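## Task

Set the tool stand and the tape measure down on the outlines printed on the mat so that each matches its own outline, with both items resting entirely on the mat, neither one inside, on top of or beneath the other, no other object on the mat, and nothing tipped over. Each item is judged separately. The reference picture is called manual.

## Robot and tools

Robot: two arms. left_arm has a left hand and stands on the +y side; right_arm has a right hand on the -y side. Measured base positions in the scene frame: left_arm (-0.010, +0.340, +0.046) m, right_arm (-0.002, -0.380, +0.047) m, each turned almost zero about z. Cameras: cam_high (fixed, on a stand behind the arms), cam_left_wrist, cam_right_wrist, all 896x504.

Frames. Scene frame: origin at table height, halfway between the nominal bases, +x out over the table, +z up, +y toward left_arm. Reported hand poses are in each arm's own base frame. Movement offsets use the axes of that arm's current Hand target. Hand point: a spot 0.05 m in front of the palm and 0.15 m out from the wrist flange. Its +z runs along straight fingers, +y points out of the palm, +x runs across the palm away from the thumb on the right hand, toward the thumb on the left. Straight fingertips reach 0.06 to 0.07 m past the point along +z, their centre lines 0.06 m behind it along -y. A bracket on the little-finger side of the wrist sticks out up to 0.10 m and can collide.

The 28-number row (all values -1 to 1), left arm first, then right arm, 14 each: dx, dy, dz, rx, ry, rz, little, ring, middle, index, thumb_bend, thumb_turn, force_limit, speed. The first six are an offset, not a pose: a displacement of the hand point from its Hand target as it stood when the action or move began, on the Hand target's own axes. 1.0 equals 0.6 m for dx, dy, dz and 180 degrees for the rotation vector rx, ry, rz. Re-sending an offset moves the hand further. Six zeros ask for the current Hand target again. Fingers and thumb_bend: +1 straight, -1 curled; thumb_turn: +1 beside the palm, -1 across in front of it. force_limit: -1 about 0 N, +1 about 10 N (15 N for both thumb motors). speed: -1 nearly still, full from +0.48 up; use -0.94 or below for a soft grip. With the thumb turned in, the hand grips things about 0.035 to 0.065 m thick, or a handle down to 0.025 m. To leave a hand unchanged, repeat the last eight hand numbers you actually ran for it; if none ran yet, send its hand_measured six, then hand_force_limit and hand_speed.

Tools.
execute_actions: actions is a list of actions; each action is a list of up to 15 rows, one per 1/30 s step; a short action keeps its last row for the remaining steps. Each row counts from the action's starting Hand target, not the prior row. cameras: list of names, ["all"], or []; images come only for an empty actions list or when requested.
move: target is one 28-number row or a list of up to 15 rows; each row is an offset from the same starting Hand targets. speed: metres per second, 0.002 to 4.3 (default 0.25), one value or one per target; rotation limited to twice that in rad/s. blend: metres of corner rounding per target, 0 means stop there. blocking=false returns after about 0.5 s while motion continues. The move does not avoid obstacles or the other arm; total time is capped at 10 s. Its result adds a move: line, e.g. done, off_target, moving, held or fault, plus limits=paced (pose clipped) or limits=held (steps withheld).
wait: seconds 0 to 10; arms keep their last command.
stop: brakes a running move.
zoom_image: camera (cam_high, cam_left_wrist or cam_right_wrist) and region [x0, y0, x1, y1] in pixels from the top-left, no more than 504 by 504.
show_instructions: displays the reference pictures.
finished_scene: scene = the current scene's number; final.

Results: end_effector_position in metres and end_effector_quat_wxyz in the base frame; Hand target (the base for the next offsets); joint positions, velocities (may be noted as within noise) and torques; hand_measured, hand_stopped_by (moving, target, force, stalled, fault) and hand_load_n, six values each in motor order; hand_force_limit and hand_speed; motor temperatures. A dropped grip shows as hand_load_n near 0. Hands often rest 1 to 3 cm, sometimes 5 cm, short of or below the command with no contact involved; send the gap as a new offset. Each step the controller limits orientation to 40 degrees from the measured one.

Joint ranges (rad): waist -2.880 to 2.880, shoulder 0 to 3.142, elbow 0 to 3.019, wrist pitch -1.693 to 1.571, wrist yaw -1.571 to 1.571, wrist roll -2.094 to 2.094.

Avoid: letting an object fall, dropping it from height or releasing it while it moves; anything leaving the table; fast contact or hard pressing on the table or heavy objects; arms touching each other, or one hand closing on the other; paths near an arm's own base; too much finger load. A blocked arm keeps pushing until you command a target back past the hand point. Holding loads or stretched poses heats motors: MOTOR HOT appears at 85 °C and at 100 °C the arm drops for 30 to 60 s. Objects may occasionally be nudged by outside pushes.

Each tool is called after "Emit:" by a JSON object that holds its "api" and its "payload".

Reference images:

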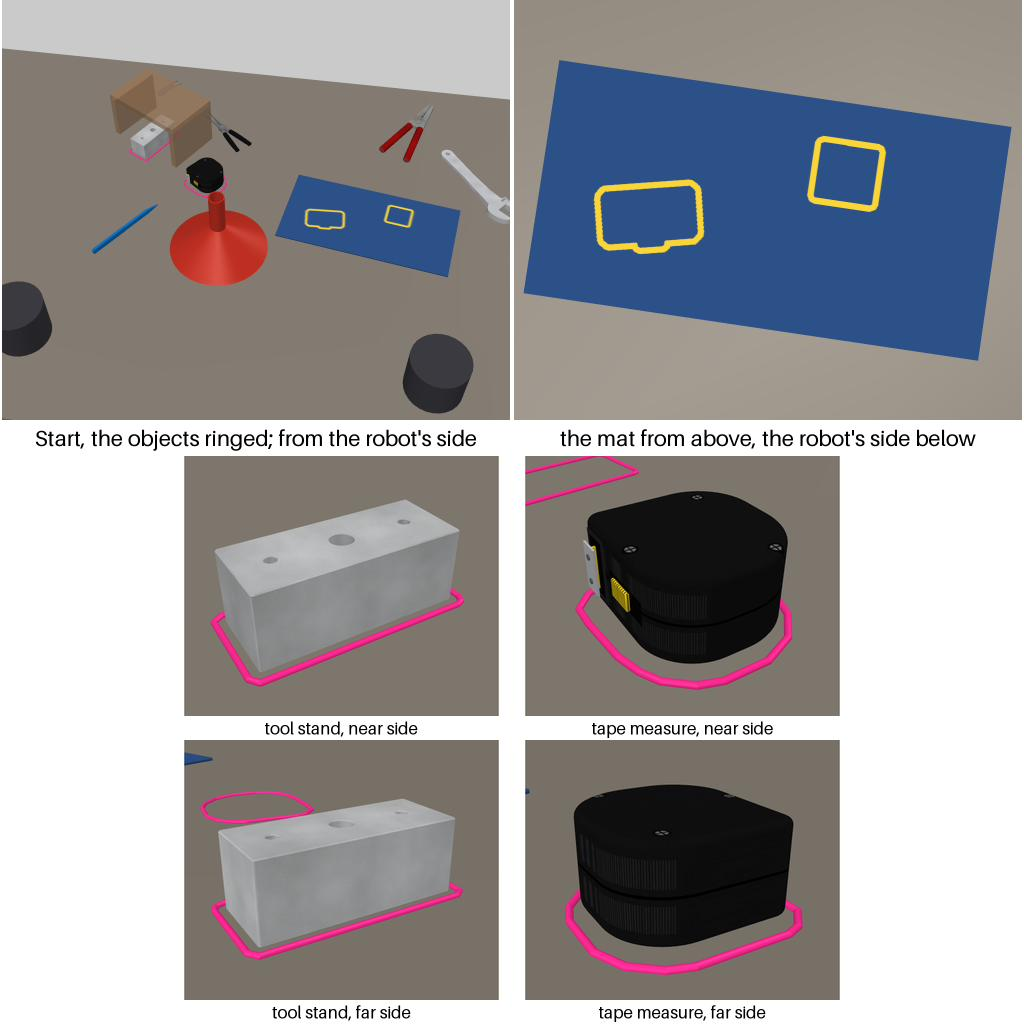

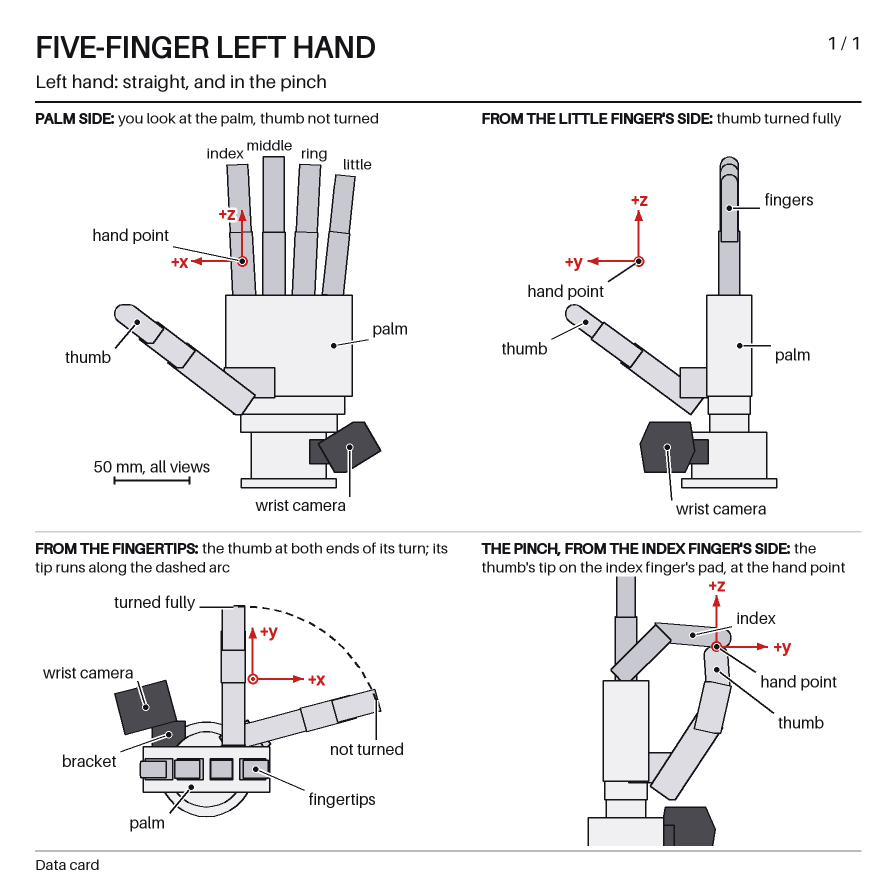

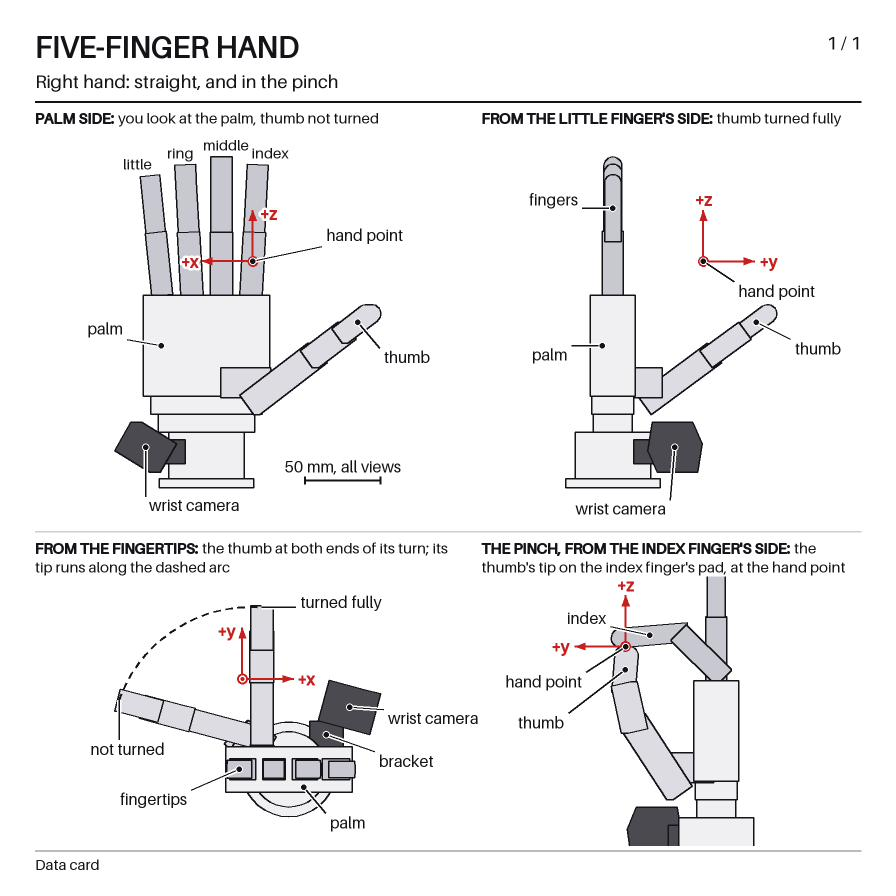

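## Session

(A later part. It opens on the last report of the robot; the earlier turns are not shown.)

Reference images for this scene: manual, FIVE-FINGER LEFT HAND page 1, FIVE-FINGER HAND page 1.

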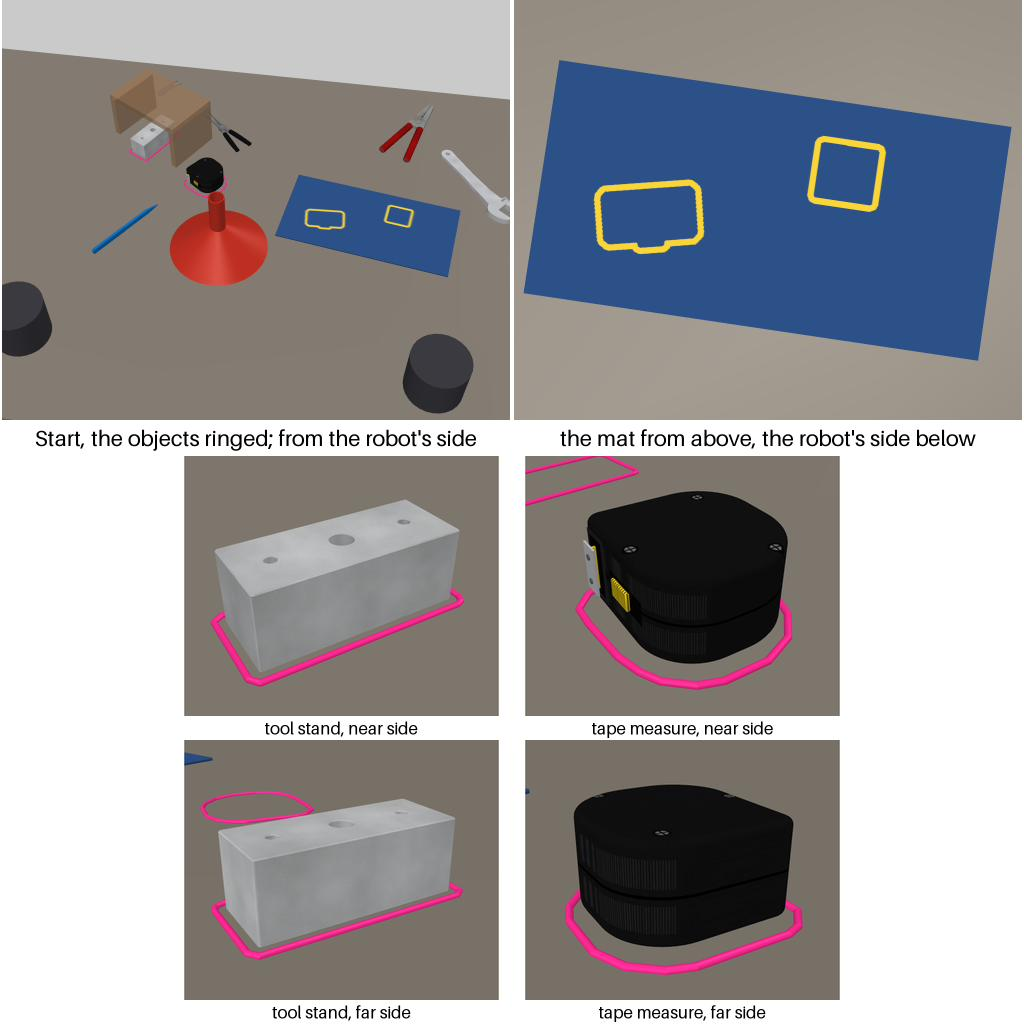

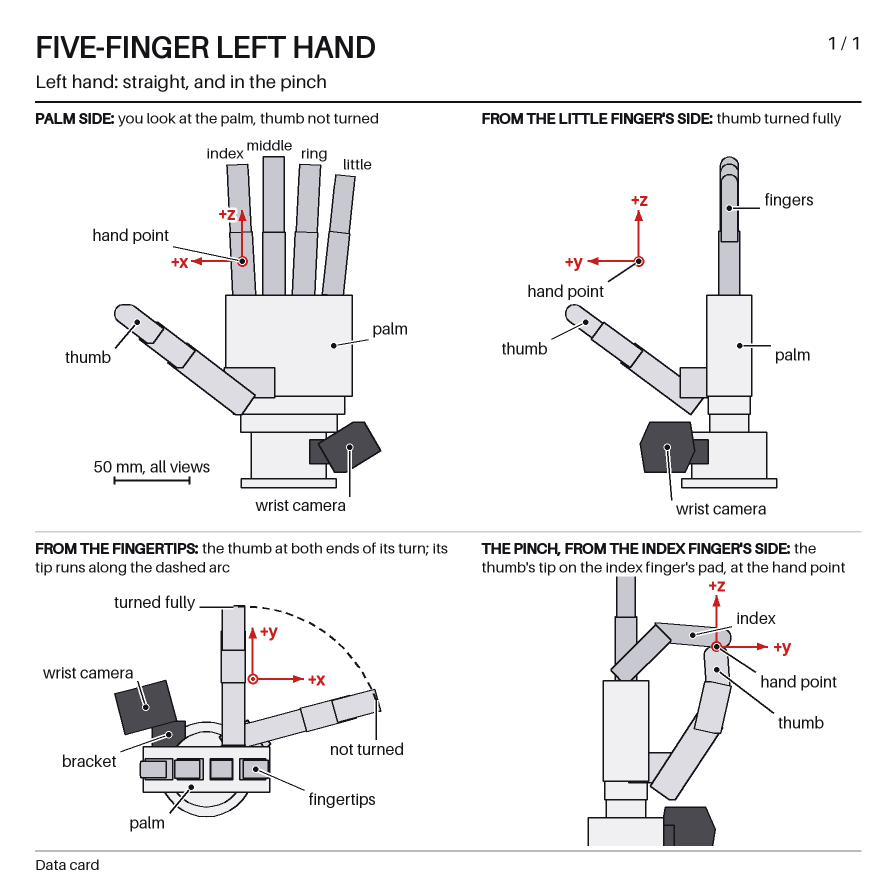

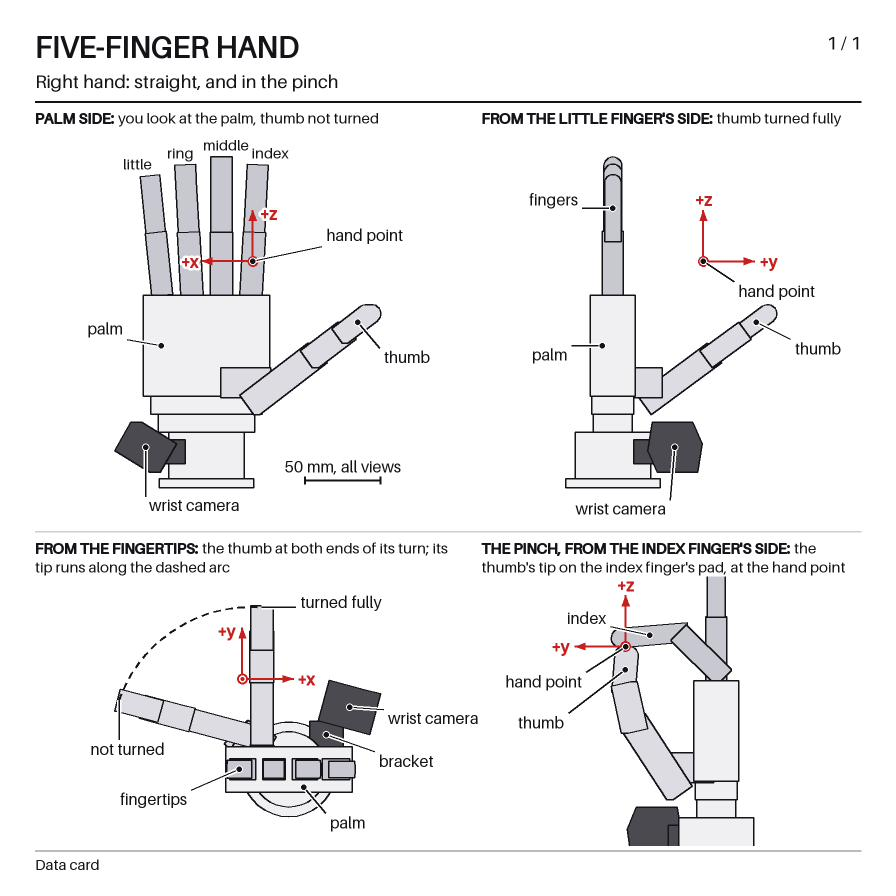

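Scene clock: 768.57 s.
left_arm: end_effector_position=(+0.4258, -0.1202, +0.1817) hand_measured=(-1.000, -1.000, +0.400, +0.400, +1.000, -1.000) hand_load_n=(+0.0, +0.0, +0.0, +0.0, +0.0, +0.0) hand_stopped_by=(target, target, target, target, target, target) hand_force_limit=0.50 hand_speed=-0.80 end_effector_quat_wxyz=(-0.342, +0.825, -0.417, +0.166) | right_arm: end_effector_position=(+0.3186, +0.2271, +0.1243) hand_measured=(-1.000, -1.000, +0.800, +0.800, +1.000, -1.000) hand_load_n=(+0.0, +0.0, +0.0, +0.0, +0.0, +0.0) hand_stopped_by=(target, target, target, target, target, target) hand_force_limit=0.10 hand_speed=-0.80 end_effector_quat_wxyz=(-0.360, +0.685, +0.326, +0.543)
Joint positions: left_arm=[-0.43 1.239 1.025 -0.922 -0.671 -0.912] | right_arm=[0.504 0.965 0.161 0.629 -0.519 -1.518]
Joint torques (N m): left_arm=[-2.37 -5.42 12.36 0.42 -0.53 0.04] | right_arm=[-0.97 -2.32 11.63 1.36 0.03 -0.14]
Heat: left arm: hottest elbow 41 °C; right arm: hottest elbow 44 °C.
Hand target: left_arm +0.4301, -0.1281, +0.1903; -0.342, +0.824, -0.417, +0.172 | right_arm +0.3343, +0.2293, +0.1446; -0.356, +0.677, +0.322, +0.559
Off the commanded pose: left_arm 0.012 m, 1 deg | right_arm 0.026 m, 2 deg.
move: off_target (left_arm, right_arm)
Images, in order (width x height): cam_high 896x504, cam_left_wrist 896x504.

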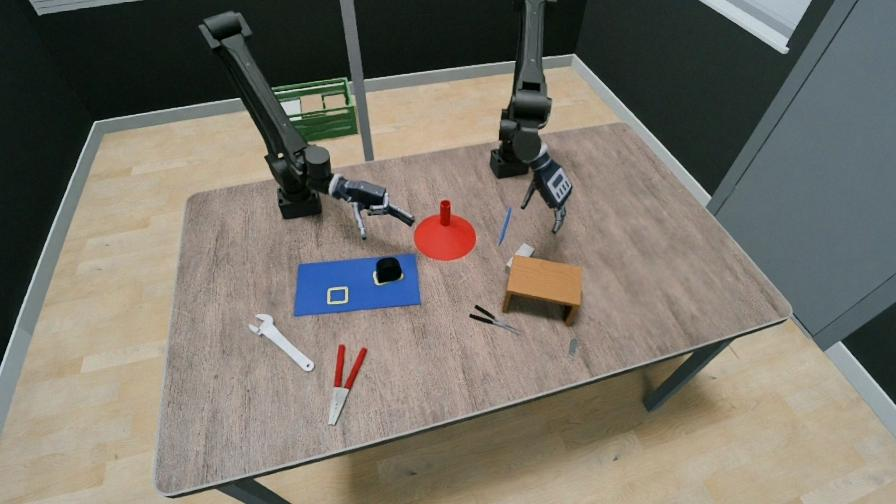

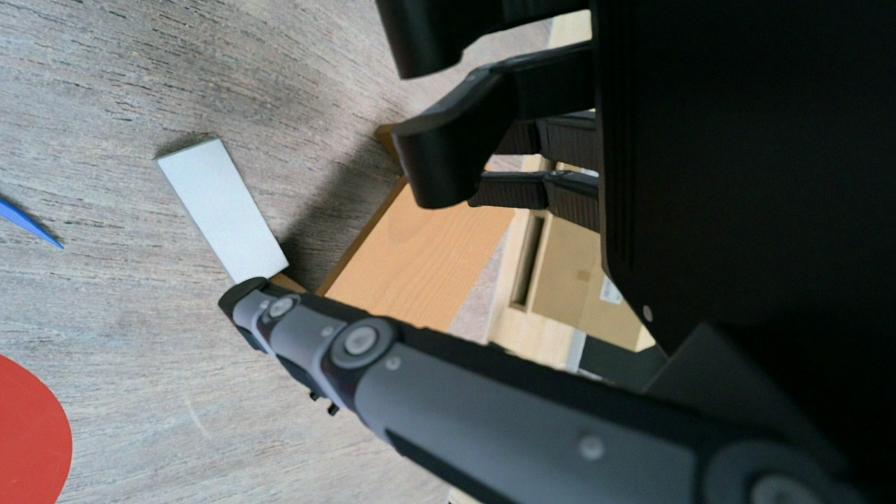

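Emit:
{"api": "move", "payload": {"target": [[0,0.1598,0.1395,0,0,0,-1,-1,0.4,0.4,1,-1,0.5,-0.8,0,0,0,0,0,0,-1,-1,0.8,0.8,1,-1,0.1,-0.8]], "speed": 0.12, "cameras": ["cam_left_wrist", "cam_high", "cam_right_wrist"]}}

Scene clock: 776.27 s.
left_arm: end_effector_position=(+0.4218, -0.1266, +0.0646) hand_measured=(-1.000, -1.000, +0.400, +0.400, +1.000, -1.000) hand_load_n=(+0.0, +0.0, +0.0, +0.0, +0.0, +0.0) hand_stopped_by=(target, target, target, target, target, target) hand_force_limit=0.50 hand_speed=-0.80 end_effector_quat_wxyz=(-0.342, +0.826, -0.417, +0.164) | right_arm: end_effector_position=(+0.3186, +0.2271, +0.1243) hand_measured=(-1.000, -1.000, +0.800, +0.800, +1.000, -1.000) hand_load_n=(+0.0, +0.0, +0.0, +0.0, +0.0, +0.5) hand_stopped_by=(target, target, target, target, target, target) hand_force_limit=0.10 hand_speed=-0.80 end_effector_quat_wxyz=(-0.360, +0.685, +0.326, +0.543)
Joint positions: left_arm=[-0.45 1.369 0.813 -0.598 -0.679 -0.936] | right_arm=[0.504 0.965 0.161 0.629 -0.519 -1.518]
Joint torques (N m): left_arm=[-2.37 -6.12 8.39 1.96 -0.54 0.11] | right_arm=[-0.73 -2.14 11.52 1.26 0.01 -0.08]
Heat: left arm: hottest elbow 41 °C; right arm: hottest elbow 44 °C.
Hand target: left_arm +0.4232, -0.1331, +0.0635; -0.342, +0.824, -0.417, +0.173 | right_arm +0.3343, +0.2293, +0.1446; -0.356, +0.677, +0.322, +0.559
Off the commanded pose: left_arm 0.007 m, 1 deg | right_arm 0.026 m, 2 deg.
move: off_target (right_arm)

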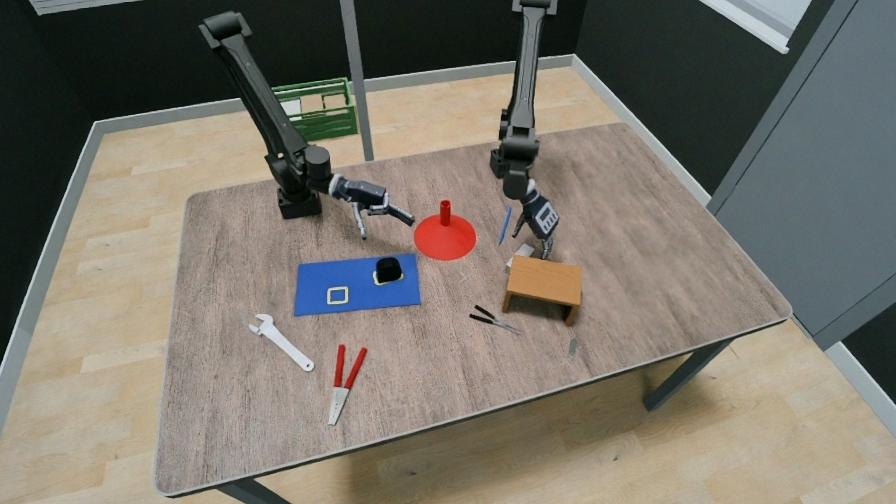

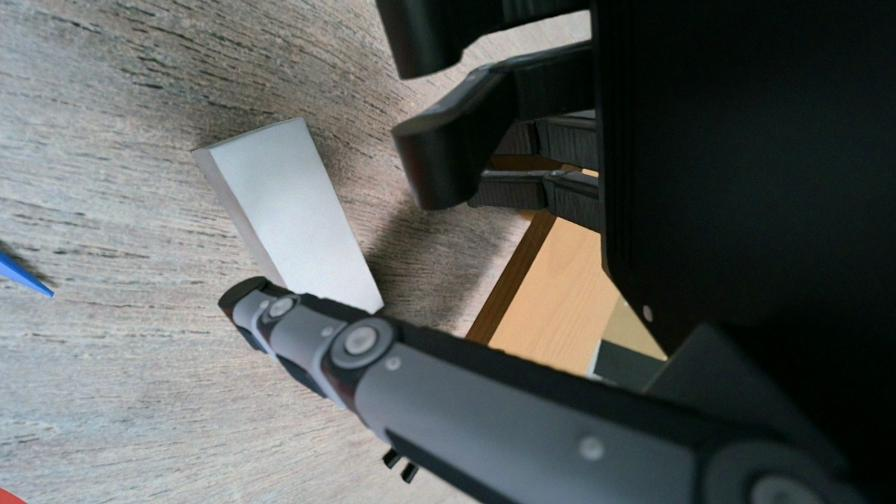

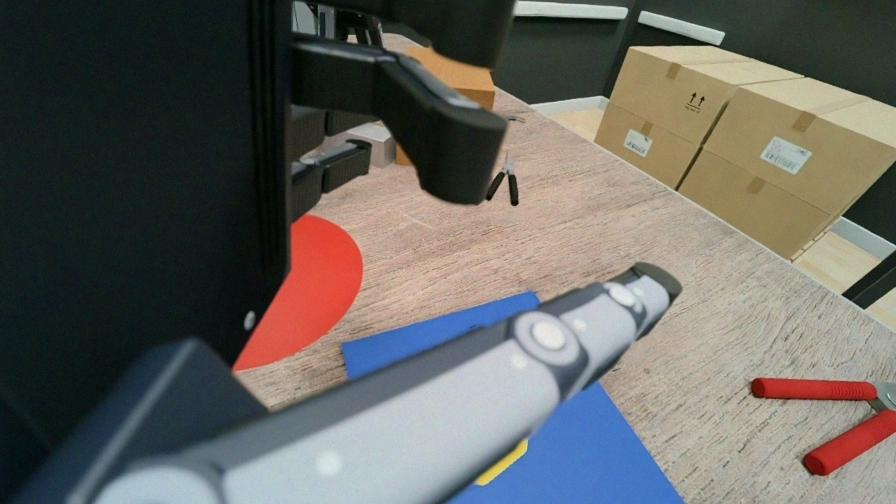

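Emit:
{"api": "move", "payload": {"target": [[-0.003,0.065,0.061,0,0,0,-1,-1,0.4,0.4,1,-1,0.5,-0.8,0,0,0,0,0,0,-1,-1,0.8,0.8,1,-1,0.1,-0.8]], "speed": 0.08, "cameras": ["cam_left_wrist"]}}

Scene clock: 780.93 s.
left_arm: end_effector_position=(+0.4204, -0.1266, +0.0120) hand_measured=(-1.000, -1.000, +0.400, +0.400, +1.000, -1.000) hand_load_n=(+0.0, +0.0, +0.0, +0.0, +0.0, +0.0) hand_stopped_by=(target, target, target, target, target, target) hand_force_limit=0.50 hand_speed=-0.80 end_effector_quat_wxyz=(-0.343, +0.826, -0.416, +0.165) | right_arm: end_effector_position=(+0.3186, +0.2271, +0.1243) hand_measured=(-1.000, -1.000, +0.800, +0.800, +1.000, -1.000) hand_load_n=(+0.0, +0.0, +0.0, +0.0, +0.0, +0.5) hand_stopped_by=(target, target, target, target, target, target) hand_force_limit=0.10 hand_speed=-0.80 end_effector_quat_wxyz=(-0.360, +0.685, +0.326, +0.543)
Joint positions: left_arm=[-0.452 1.466 0.739 -0.427 -0.68 -0.939] | right_arm=[0.504 0.965 0.161 0.629 -0.519 -1.518]
Joint torques (N m): left_arm=[-2.2 -6.24 7.38 1.94 -0.55 0.09] | right_arm=[-0.73 -1.26 11.44 1.2 0.07 -0.11]
Heat: left arm: hottest elbow 40 °C; right arm: hottest elbow 44 °C.
Hand target: left_arm +0.4208, -0.1325, +0.0100; -0.342, +0.824, -0.417, +0.172 | right_arm +0.3343, +0.2293, +0.1446; -0.356, +0.677, +0.322, +0.559
Off the commanded pose: left_arm 0.006 m, 1 deg | right_arm 0.026 m, 2 deg.
move: off_target (right_arm)
Images, in order (width x height): cam_left_wrist 896x504.

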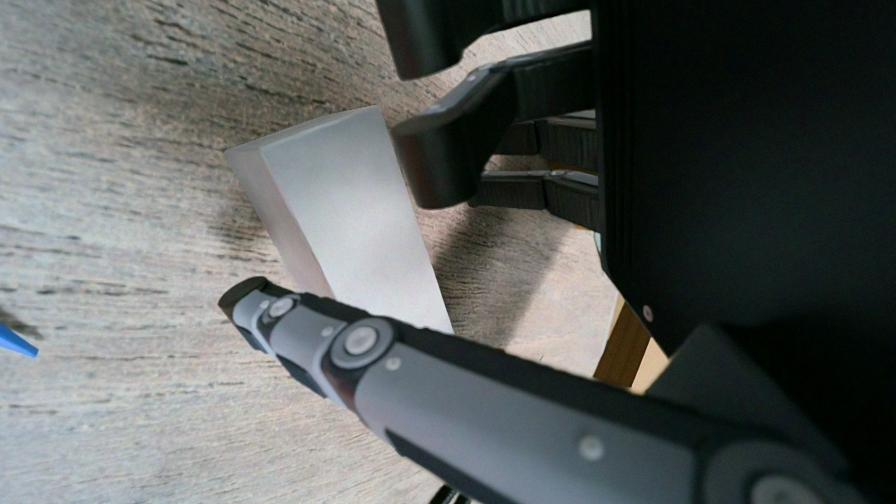

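Emit:
{"api": "move", "payload": {"target": [[0,0.0275,0.0275,0,0,0,-1,-1,0.4,0.4,1,-1,0.5,-0.8,0,0,0,0,0,0,-1,-1,0.8,0.8,1,-1,0.1,-0.8],[0,0.0275,0.0275,0,0,0,-1,-1,-0.4,-0.4,-0.3,-1,0.5,-0.8,0,0,0,0,0,0,-1,-1,0.8,0.8,1,-1,0.1,-0.8]], "speed": 0.06, "cameras": ["cam_left_wrist"]}}

Scene clock: 787.23 s.
left_arm: end_effector_position=(+0.4224, -0.1271, -0.0099) hand_measured=(-1.000, -1.000, -0.094, -0.150, +0.736, -1.000) hand_load_n=(+0.5, +0.0, +11.5, +7.0, +14.5, +0.5) hand_stopped_by=(target, target, force, force, force, target) hand_force_limit=0.50 hand_speed=-0.80 end_effector_quat_wxyz=(-0.344, +0.826, -0.415, +0.168) | right_arm: end_effector_position=(+0.3186, +0.2271, +0.1243) hand_measured=(-1.000, -1.000, +0.800, +0.800, +1.000, -1.000) hand_load_n=(+0.0, +0.0, +0.0, +0.0, +0.0, +0.5) hand_stopped_by=(target, target, target, target, target, target) hand_force_limit=0.10 hand_speed=-0.80 end_effector_quat_wxyz=(-0.360, +0.685, +0.326, +0.543)
Joint positions: left_arm=[-0.452 1.519 0.717 -0.346 -0.683 -0.94] | right_arm=[0.504 0.965 0.161 0.629 -0.519 -1.518]
Joint torques (N m): left_arm=[-2.49 -6.36 6.72 1.68 -0.44 0.11] | right_arm=[-1.08 -2.02 11.58 1.22 0.05 -0.09]
Heat: left arm: hottest elbow 40 °C; right arm: hottest elbow 44 °C.
Hand target: left_arm +0.4208, -0.1324, -0.0135; -0.342, +0.824, -0.417, +0.172 | right_arm +0.3343, +0.2293, +0.1446; -0.356, +0.677, +0.322, +0.559
Off the commanded pose: left_arm 0.007 m, 1 deg | right_arm 0.026 m, 2 deg.
move: off_target (right_arm)
Images, in order (width x height): cam_left_wrist 896x504.

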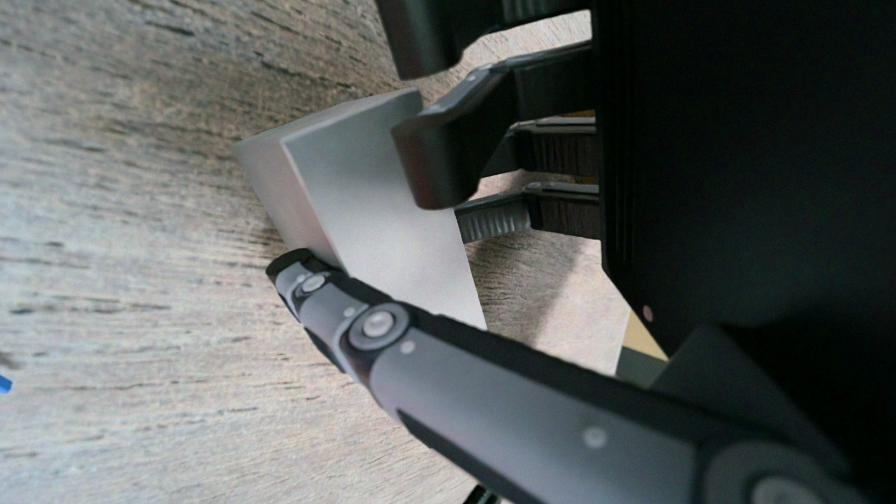

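Emit:
{"api": "move", "payload": {"target": [[0,-0.153,-0.2,0,0,0,-1,-1,-0.4,-0.4,-0.3,-1,0.5,-0.8,0,0,0,0,0,0,-1,-1,0.8,0.8,1,-1,0.1,-0.8]], "speed": 0.1, "cameras": ["cam_left_wrist","cam_high"]}}

Scene clock: 797.20 s.
left_arm: end_effector_position=(+0.3755, -0.1237, +0.0914) hand_measured=(-1.000, -1.000, -0.094, -0.150, +0.736, -1.000) hand_load_n=(+0.0, +0.0, +9.5, +6.5, +13.0, +2.0) hand_stopped_by=(target, target, force, force, force, target) hand_force_limit=0.50 hand_speed=-0.80 end_effector_quat_wxyz=(-0.341, +0.823, -0.436, +0.123) | right_arm: end_effector_position=(+0.3186, +0.2271, +0.1243) hand_measured=(-1.000, -1.000, +0.800, +0.800, +1.000, -1.000) hand_load_n=(+0.0, +0.0, +0.0, +0.0, +0.0, +0.0) hand_stopped_by=(target, target, target, target, target, target) hand_force_limit=0.10 hand_speed=-0.80 end_effector_quat_wxyz=(-0.360, +0.685, +0.326, +0.543)
Joint positions: left_arm=[-0.502 1.27 0.827 -0.839 -0.694 -0.993] | right_arm=[0.504 0.965 0.161 0.629 -0.519 -1.518]
Joint torques (N m): left_arm=[-2.02 -7.3 16.44 0.49 -0.77 0.08] | right_arm=[-0.67 -1.55 11.43 1.43 0.01 -0.09]
Heat: left arm: hottest elbow 39 °C; right arm: hottest elbow 44 °C.
Hand target: left_arm +0.4047, -0.1444, +0.1364; -0.342, +0.824, -0.417, +0.172 | right_arm +0.3343, +0.2293, +0.1446; -0.356, +0.677, +0.322, +0.559
Off the commanded pose: left_arm 0.057 m, 6 deg | right_arm 0.026 m, 2 deg.
move: off_target (left_arm, right_arm)
Images, in order (width x height): cam_high 896x504, cam_left_wrist 896x504.

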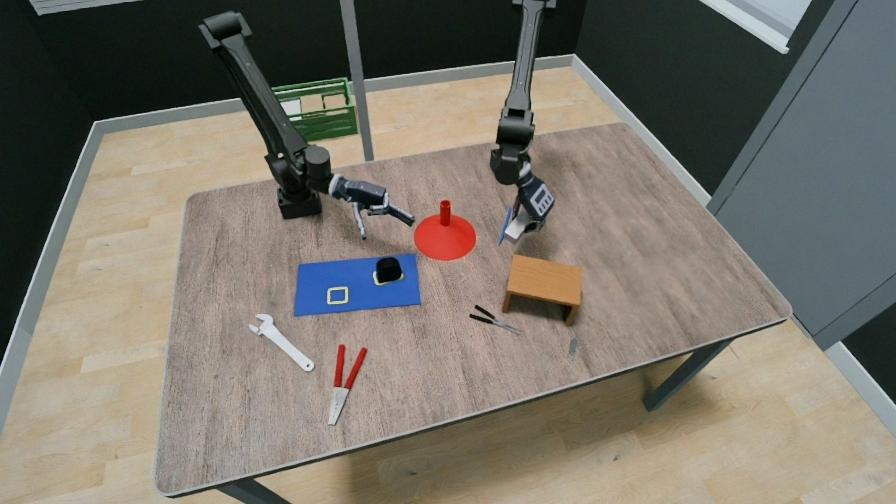

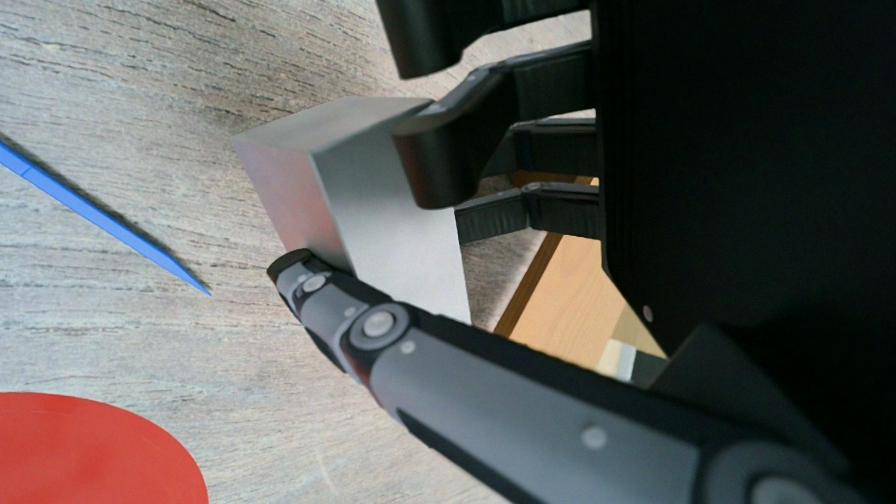

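Emit:
{"api": "move", "payload": {"target": [[0,-0.0943,-0.0943,0,0,0,-1,-1,-0.4,-0.4,-0.3,-1,0.5,-0.8,0,0,0,0,0,0,-1,-1,0.8,0.8,1,-1,0.1,-0.8],[0.3393,0.0045,-0.2025,0.0005,0.497,0.496,-1,-1,-0.4,-0.4,-0.3,-1,0.5,-0.8,0,0,0,0,0,0,-1,-1,0.8,0.8,1,-1,0.1,-0.8]], "speed": 0.16, "blend": [0.03,0], "cameras": ["cam_left_wrist","cam_high"]}}

Scene clock: 810.73 s.
left_arm: end_effector_position=(+0.4373, -0.3414, +0.1764) hand_measured=(-1.000, -1.000, -0.094, -0.150, +0.736, -1.000) hand_load_n=(+0.0, +0.0, +9.5, +6.0, +13.0, +1.5) hand_stopped_by=(target, target, force, force, force, target) hand_force_limit=0.50 hand_speed=-0.80 end_effector_quat_wxyz=(-0.030, -0.021, +0.932, -0.360) | right_arm: end_effector_position=(+0.3186, +0.2271, +0.1243) hand_measured=(-1.000, -1.000, +0.800, +0.800, +1.000, -1.000) hand_load_n=(+0.5, +0.0, +0.0, +0.0, +0.0, +0.5) hand_stopped_by=(target, target, target, target, target, target) hand_force_limit=0.10 hand_speed=-0.80 end_effector_quat_wxyz=(-0.360, +0.685, +0.326, +0.543)
Joint positions: left_arm=[-0.487 1.709 1.528 -1.029 0.662 0.914] | right_arm=[0.504 0.965 0.161 0.629 -0.519 -1.518]
Joint torques (N m): left_arm=[-2.37 -12.4 17.89 0.34 0.86 0.15] | right_arm=[-0.62 -1.96 11.47 1.32 0.06 -0.09]
Heat: left arm: hottest elbow 41 °C; right arm: hottest elbow 44 °C.
Hand target: left_arm +0.4547, -0.3606, +0.2202; +0.000, +0.000, +0.924, -0.383 | right_arm +0.3343, +0.2293, +0.1446; -0.356, +0.677, +0.322, +0.559
Off the commanded pose: left_arm 0.051 m, 5 deg | right_arm 0.026 m, 2 deg.
move: off_target (left_arm, right_arm)
Images, in order (width x height): cam_high 896x504, cam_left_wrist 896x504.

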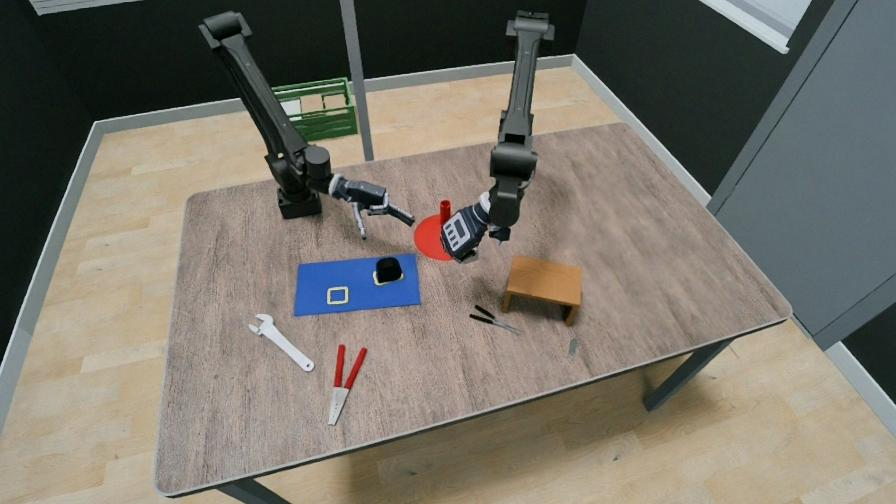

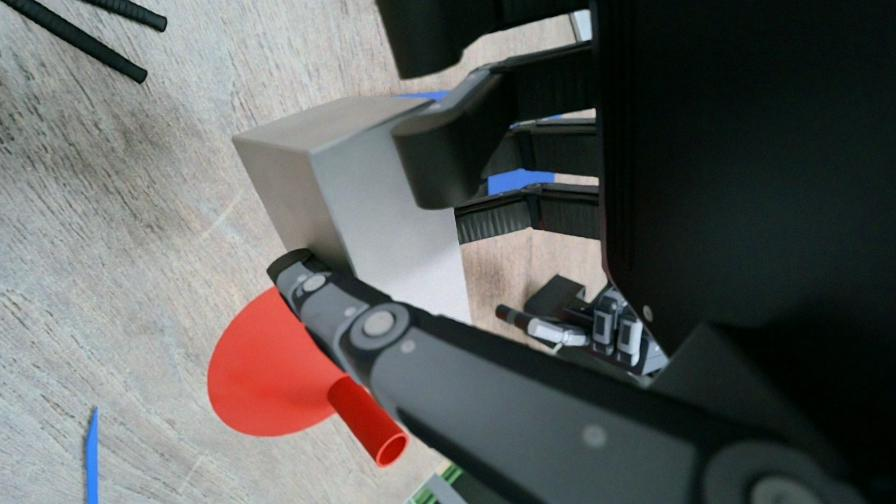

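Emit:
{"api": "move", "payload": {"target": [[0,0,0,0.0376,-0.2723,0.3385,-1,-1,-0.4,-0.4,-0.3,-1,0.5,-0.8,0,0,0,0,0,0,-1,-1,0.8,0.8,1,-1,0.1,-0.8]], "speed": 0.12, "cameras": ["cam_left_wrist","cam_high","cam_right_wrist"]}}

Scene clock: 823.63 s.
left_arm: end_effector_position=(+0.4504, -0.3497, +0.1887) hand_measured=(-1.000, -1.000, -0.094, -0.150, +0.736, -1.000) hand_load_n=(+0.0, +0.0, +9.0, +6.0, +13.0, +3.0) hand_stopped_by=(target, target, force, force, force, target) hand_force_limit=0.50 hand_speed=-0.80 end_effector_quat_wxyz=(+0.519, +0.287, +0.727, -0.344) | right_arm: end_effector_position=(+0.3186, +0.2271, +0.1243) hand_measured=(-1.000, -1.000, +0.800, +0.800, +1.000, -1.000) hand_load_n=(+0.0, +0.0, +0.0, +0.0, +0.0, +0.5) hand_stopped_by=(target, target, target, target, target, target) hand_force_limit=0.10 hand_speed=-0.80 end_effector_quat_wxyz=(-0.360, +0.685, +0.326, +0.543)
Joint positions: left_arm=[-0.651 1.34 0.714 0.389 0.303 1.434] | right_arm=[0.504 0.965 0.161 0.629 -0.519 -1.518]
Joint torques (N m): left_arm=[-2.26 -7.36 10.67 4.49 0.09 0.55] | right_arm=[-0.56 -1.79 11.62 1.17 0.04 -0.08]
Heat: left arm: hottest elbow 42 °C; right arm: hottest elbow 44 °C.
Hand target: left_arm +0.4549, -0.3605, +0.2202; +0.553, +0.302, +0.694, -0.347 | right_arm +0.3343, +0.2293, +0.1446; -0.356, +0.677, +0.322, +0.559
Off the commanded pose: left_arm 0.034 m, 6 deg | right_arm 0.026 m, 2 deg.
move: off_target (left_arm, right_arm)

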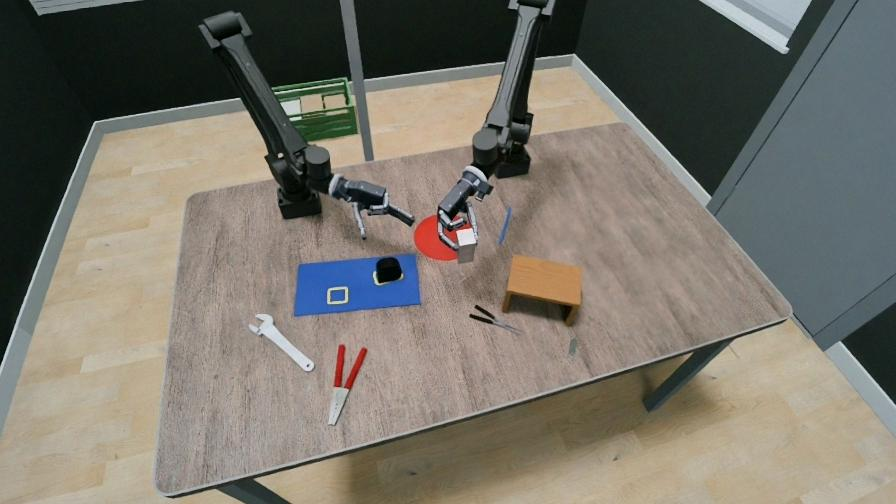

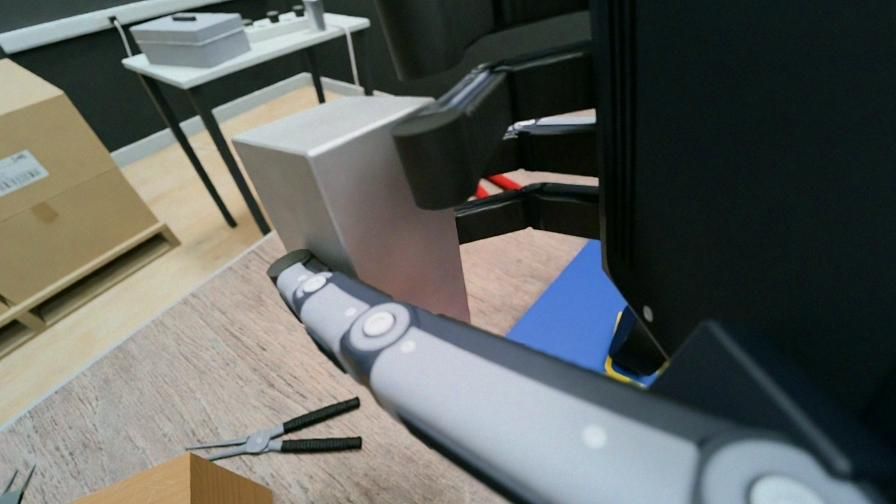

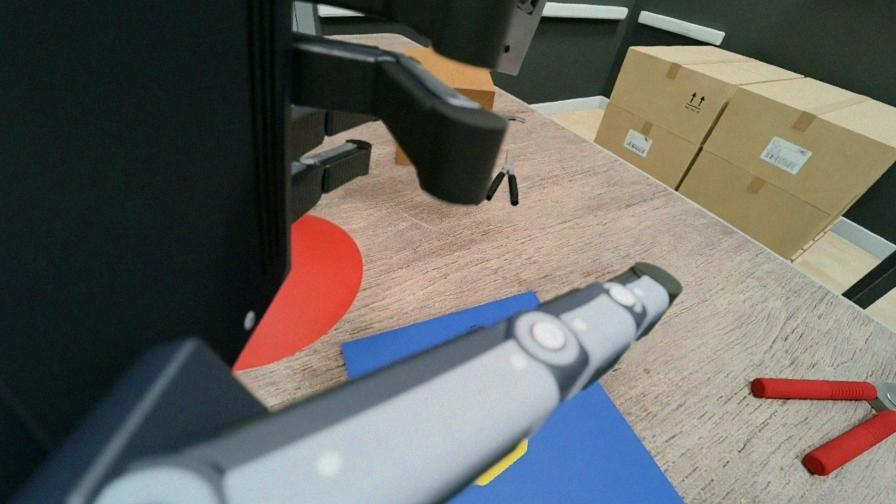

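Emit:
{"api": "move", "payload": {"target": [[0,0,0,0,0,0,-1,-1,-0.4,-0.4,-0.3,-1,0.5,-0.8,0.0807,0.268,-0.366,-0.274,0.0339,0.0345,-1,-1,0.8,0.8,1,-1,0.1,-0.8],[0,0,0,0,0,0,-1,-1,-0.4,-0.4,-0.3,-1,0.5,-0.8,0.001,0.1652,-0.905,-0.6025,0.0745,0.0758,-1,-1,0.8,0.8,1,-1,0.1,-0.8]], "speed": 0.25, "blend": [0.08,0], "cameras": ["cam_high"]}}

Emit:
{"api": "zoom_image", "payload": {"camera": "cam_high", "region": [285, 200, 495, 350]}}

Scene clock: 839.33 s.
left_arm: end_effector_position=(+0.4504, -0.3497, +0.1885) hand_measured=(-1.000, -1.000, -0.094, -0.150, +0.736, -1.000) hand_load_n=(+0.0, +0.0, +9.0, +6.0, +13.0, +3.0) hand_stopped_by=(target, target, force, force, force, target) hand_force_limit=0.50 hand_speed=-0.80 end_effector_quat_wxyz=(+0.519, +0.288, +0.728, -0.344) | right_arm: end_effector_position=(+0.1319, -0.2728, +0.1747) hand_measured=(-1.000, -1.000, +0.800, +0.800, +1.000, -1.000) hand_load_n=(+0.0, +0.0, +0.0, +0.0, +0.0, +0.5) hand_stopped_by=(target, target, target, target, target, target) hand_force_limit=0.10 hand_speed=-0.80 end_effector_quat_wxyz=(+0.239, +0.665, -0.378, +0.598)
Joint positions: left_arm=[-0.651 1.34 0.714 0.389 0.303 1.434] | right_arm=[-0.998 0.141 0.161 -0.193 -0.1 -1.453]
Joint torques (N m): left_arm=[-2.26 -7.59 10.7 4.52 0.1 0.54] | right_arm=[-1.44 3.37 13.64 2.85 -0.12 -0.15]
Heat: left arm: hottest elbow 42 °C; right arm: hottest elbow 45 °C.
Hand target: left_arm +0.4549, -0.3605, +0.2203; +0.553, +0.302, +0.694, -0.347 | right_arm +0.1310, -0.2809, +0.1997; +0.253, +0.652, -0.371, +0.611
Off the commanded pose: left_arm 0.034 m, 6 deg | right_arm 0.026 m, 3 deg.
move: off_target (left_arm, right_arm)
Images, in order (width x height): cam_high 896x504.

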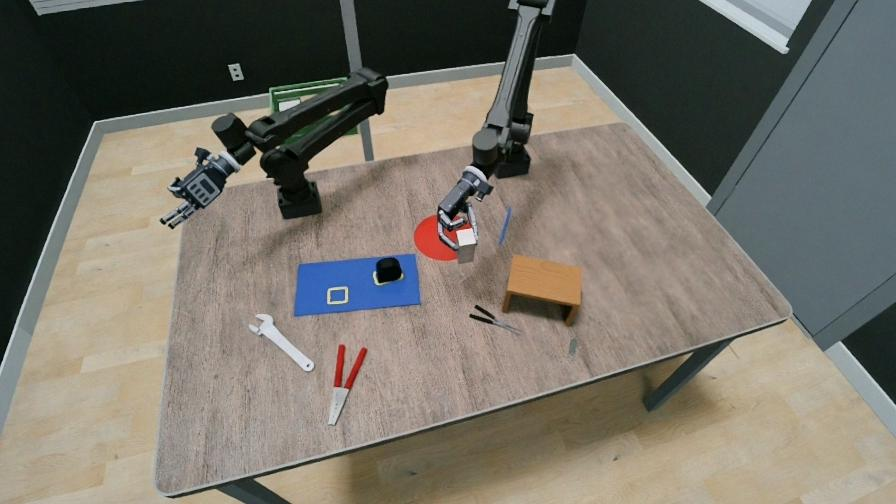

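Scaled by 2.400 from the camera's 896x504 image, which has a finer 1280x720 frame.

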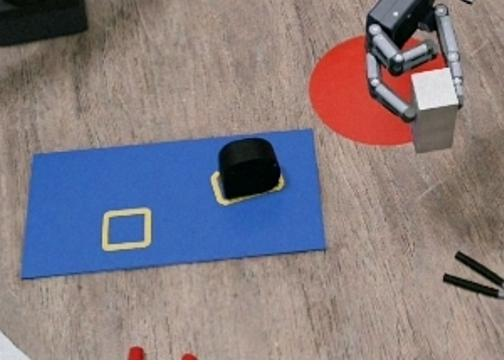

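Emit:
{"api": "move", "payload": {"target": [[-0.0978,-0.0147,-0.0147,0,0,0,-1,-1,-0.4,-0.4,-0.3,-1,0.5,-0.8,0,0,0,0,0,0,-1,-1,0.8,0.8,1,-1,0.1,-0.8],[-0.0836,-0.4369,0.3128,0,0,0,-1,-1,-0.4,-0.4,-0.3,-1,0.5,-0.8,0,0,0,0,0,0,-1,-1,0.8,0.8,1,-1,0.1,-0.8]], "speed": 0.15, "blend": [0.02,0], "cameras": ["cam_high","cam_left_wrist"]}}

Emit:
{"api": "zoom_image", "payload": {"camera": "cam_high", "region": [285, 200, 445, 330]}}

Scene clock: 857.77 s.
left_arm: end_effector_position=(+0.3491, -0.6369, +0.2069) hand_measured=(-1.000, -1.000, -0.094, -0.150, +0.736, -1.000) hand_load_n=(-0.5, +0.0, +9.0, +6.0, +13.0, +3.0) hand_stopped_by=(target, target, force, force, force, target) hand_force_limit=0.50 hand_speed=-0.80 end_effector_quat_wxyz=(+0.516, +0.318, +0.728, -0.318) | right_arm: end_effector_position=(+0.1321, -0.2733, +0.1746) hand_measured=(-1.000, -1.000, +0.800, +0.800, +1.000, -1.000) hand_load_n=(+0.0, +0.0, +0.0, +0.0, +0.0, +0.0) hand_stopped_by=(target, target, target, target, target, target) hand_force_limit=0.10 hand_speed=-0.80 end_effector_quat_wxyz=(+0.239, +0.665, -0.378, +0.598)
Joint positions: left_arm=[-1.2 1.736 1.254 0.208 -0.227 1.367] | right_arm=[-0.999 0.145 0.161 -0.188 -0.101 -1.453]
Joint torques (N m): left_arm=[-1.61 -13.33 18.89 2.33 -0.27 0.4] | right_arm=[-1.38 4.37 13.57 2.82 -0.15 -0.16]
Heat: left arm: hottest elbow 42 °C; right arm: hottest elbow 46 °C.
Hand target: left_arm +0.3594, -0.6666, +0.2804; +0.553, +0.302, +0.694, -0.347 | right_arm +0.1310, -0.2809, +0.1996; +0.253, +0.652, -0.371, +0.611
Off the commanded pose: left_arm 0.080 m, 7 deg | right_arm 0.026 m, 3 deg.
move: off_target (left_arm, right_arm)
Images, in order (width x height): cam_high 896x504, cam_left_wrist 896x504.

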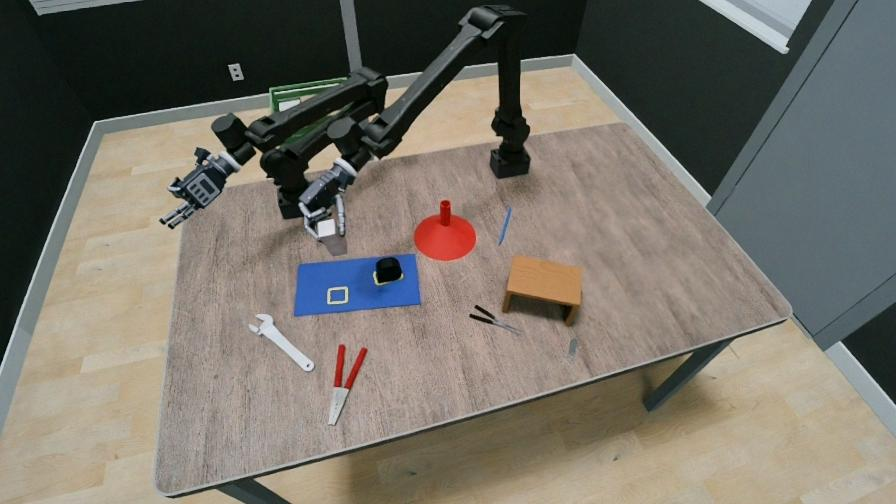

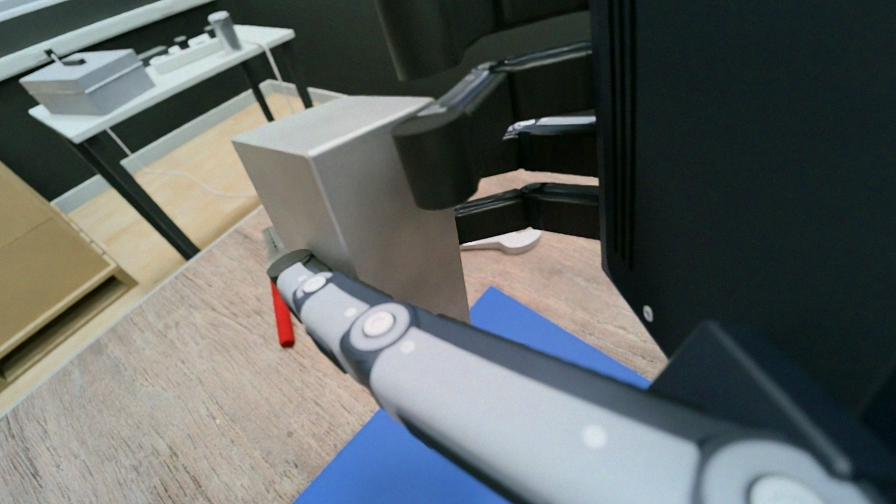

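Scaled by 3.150 from the camera's 896x504 image, which has a finer 1280x720 frame.

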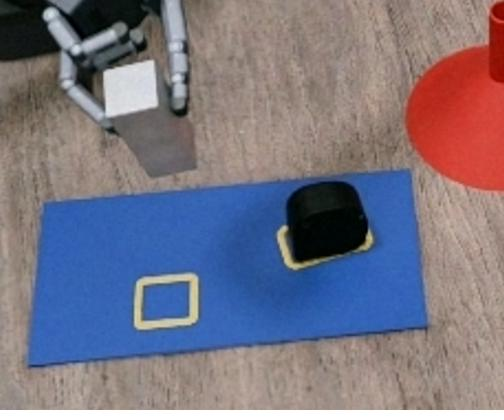

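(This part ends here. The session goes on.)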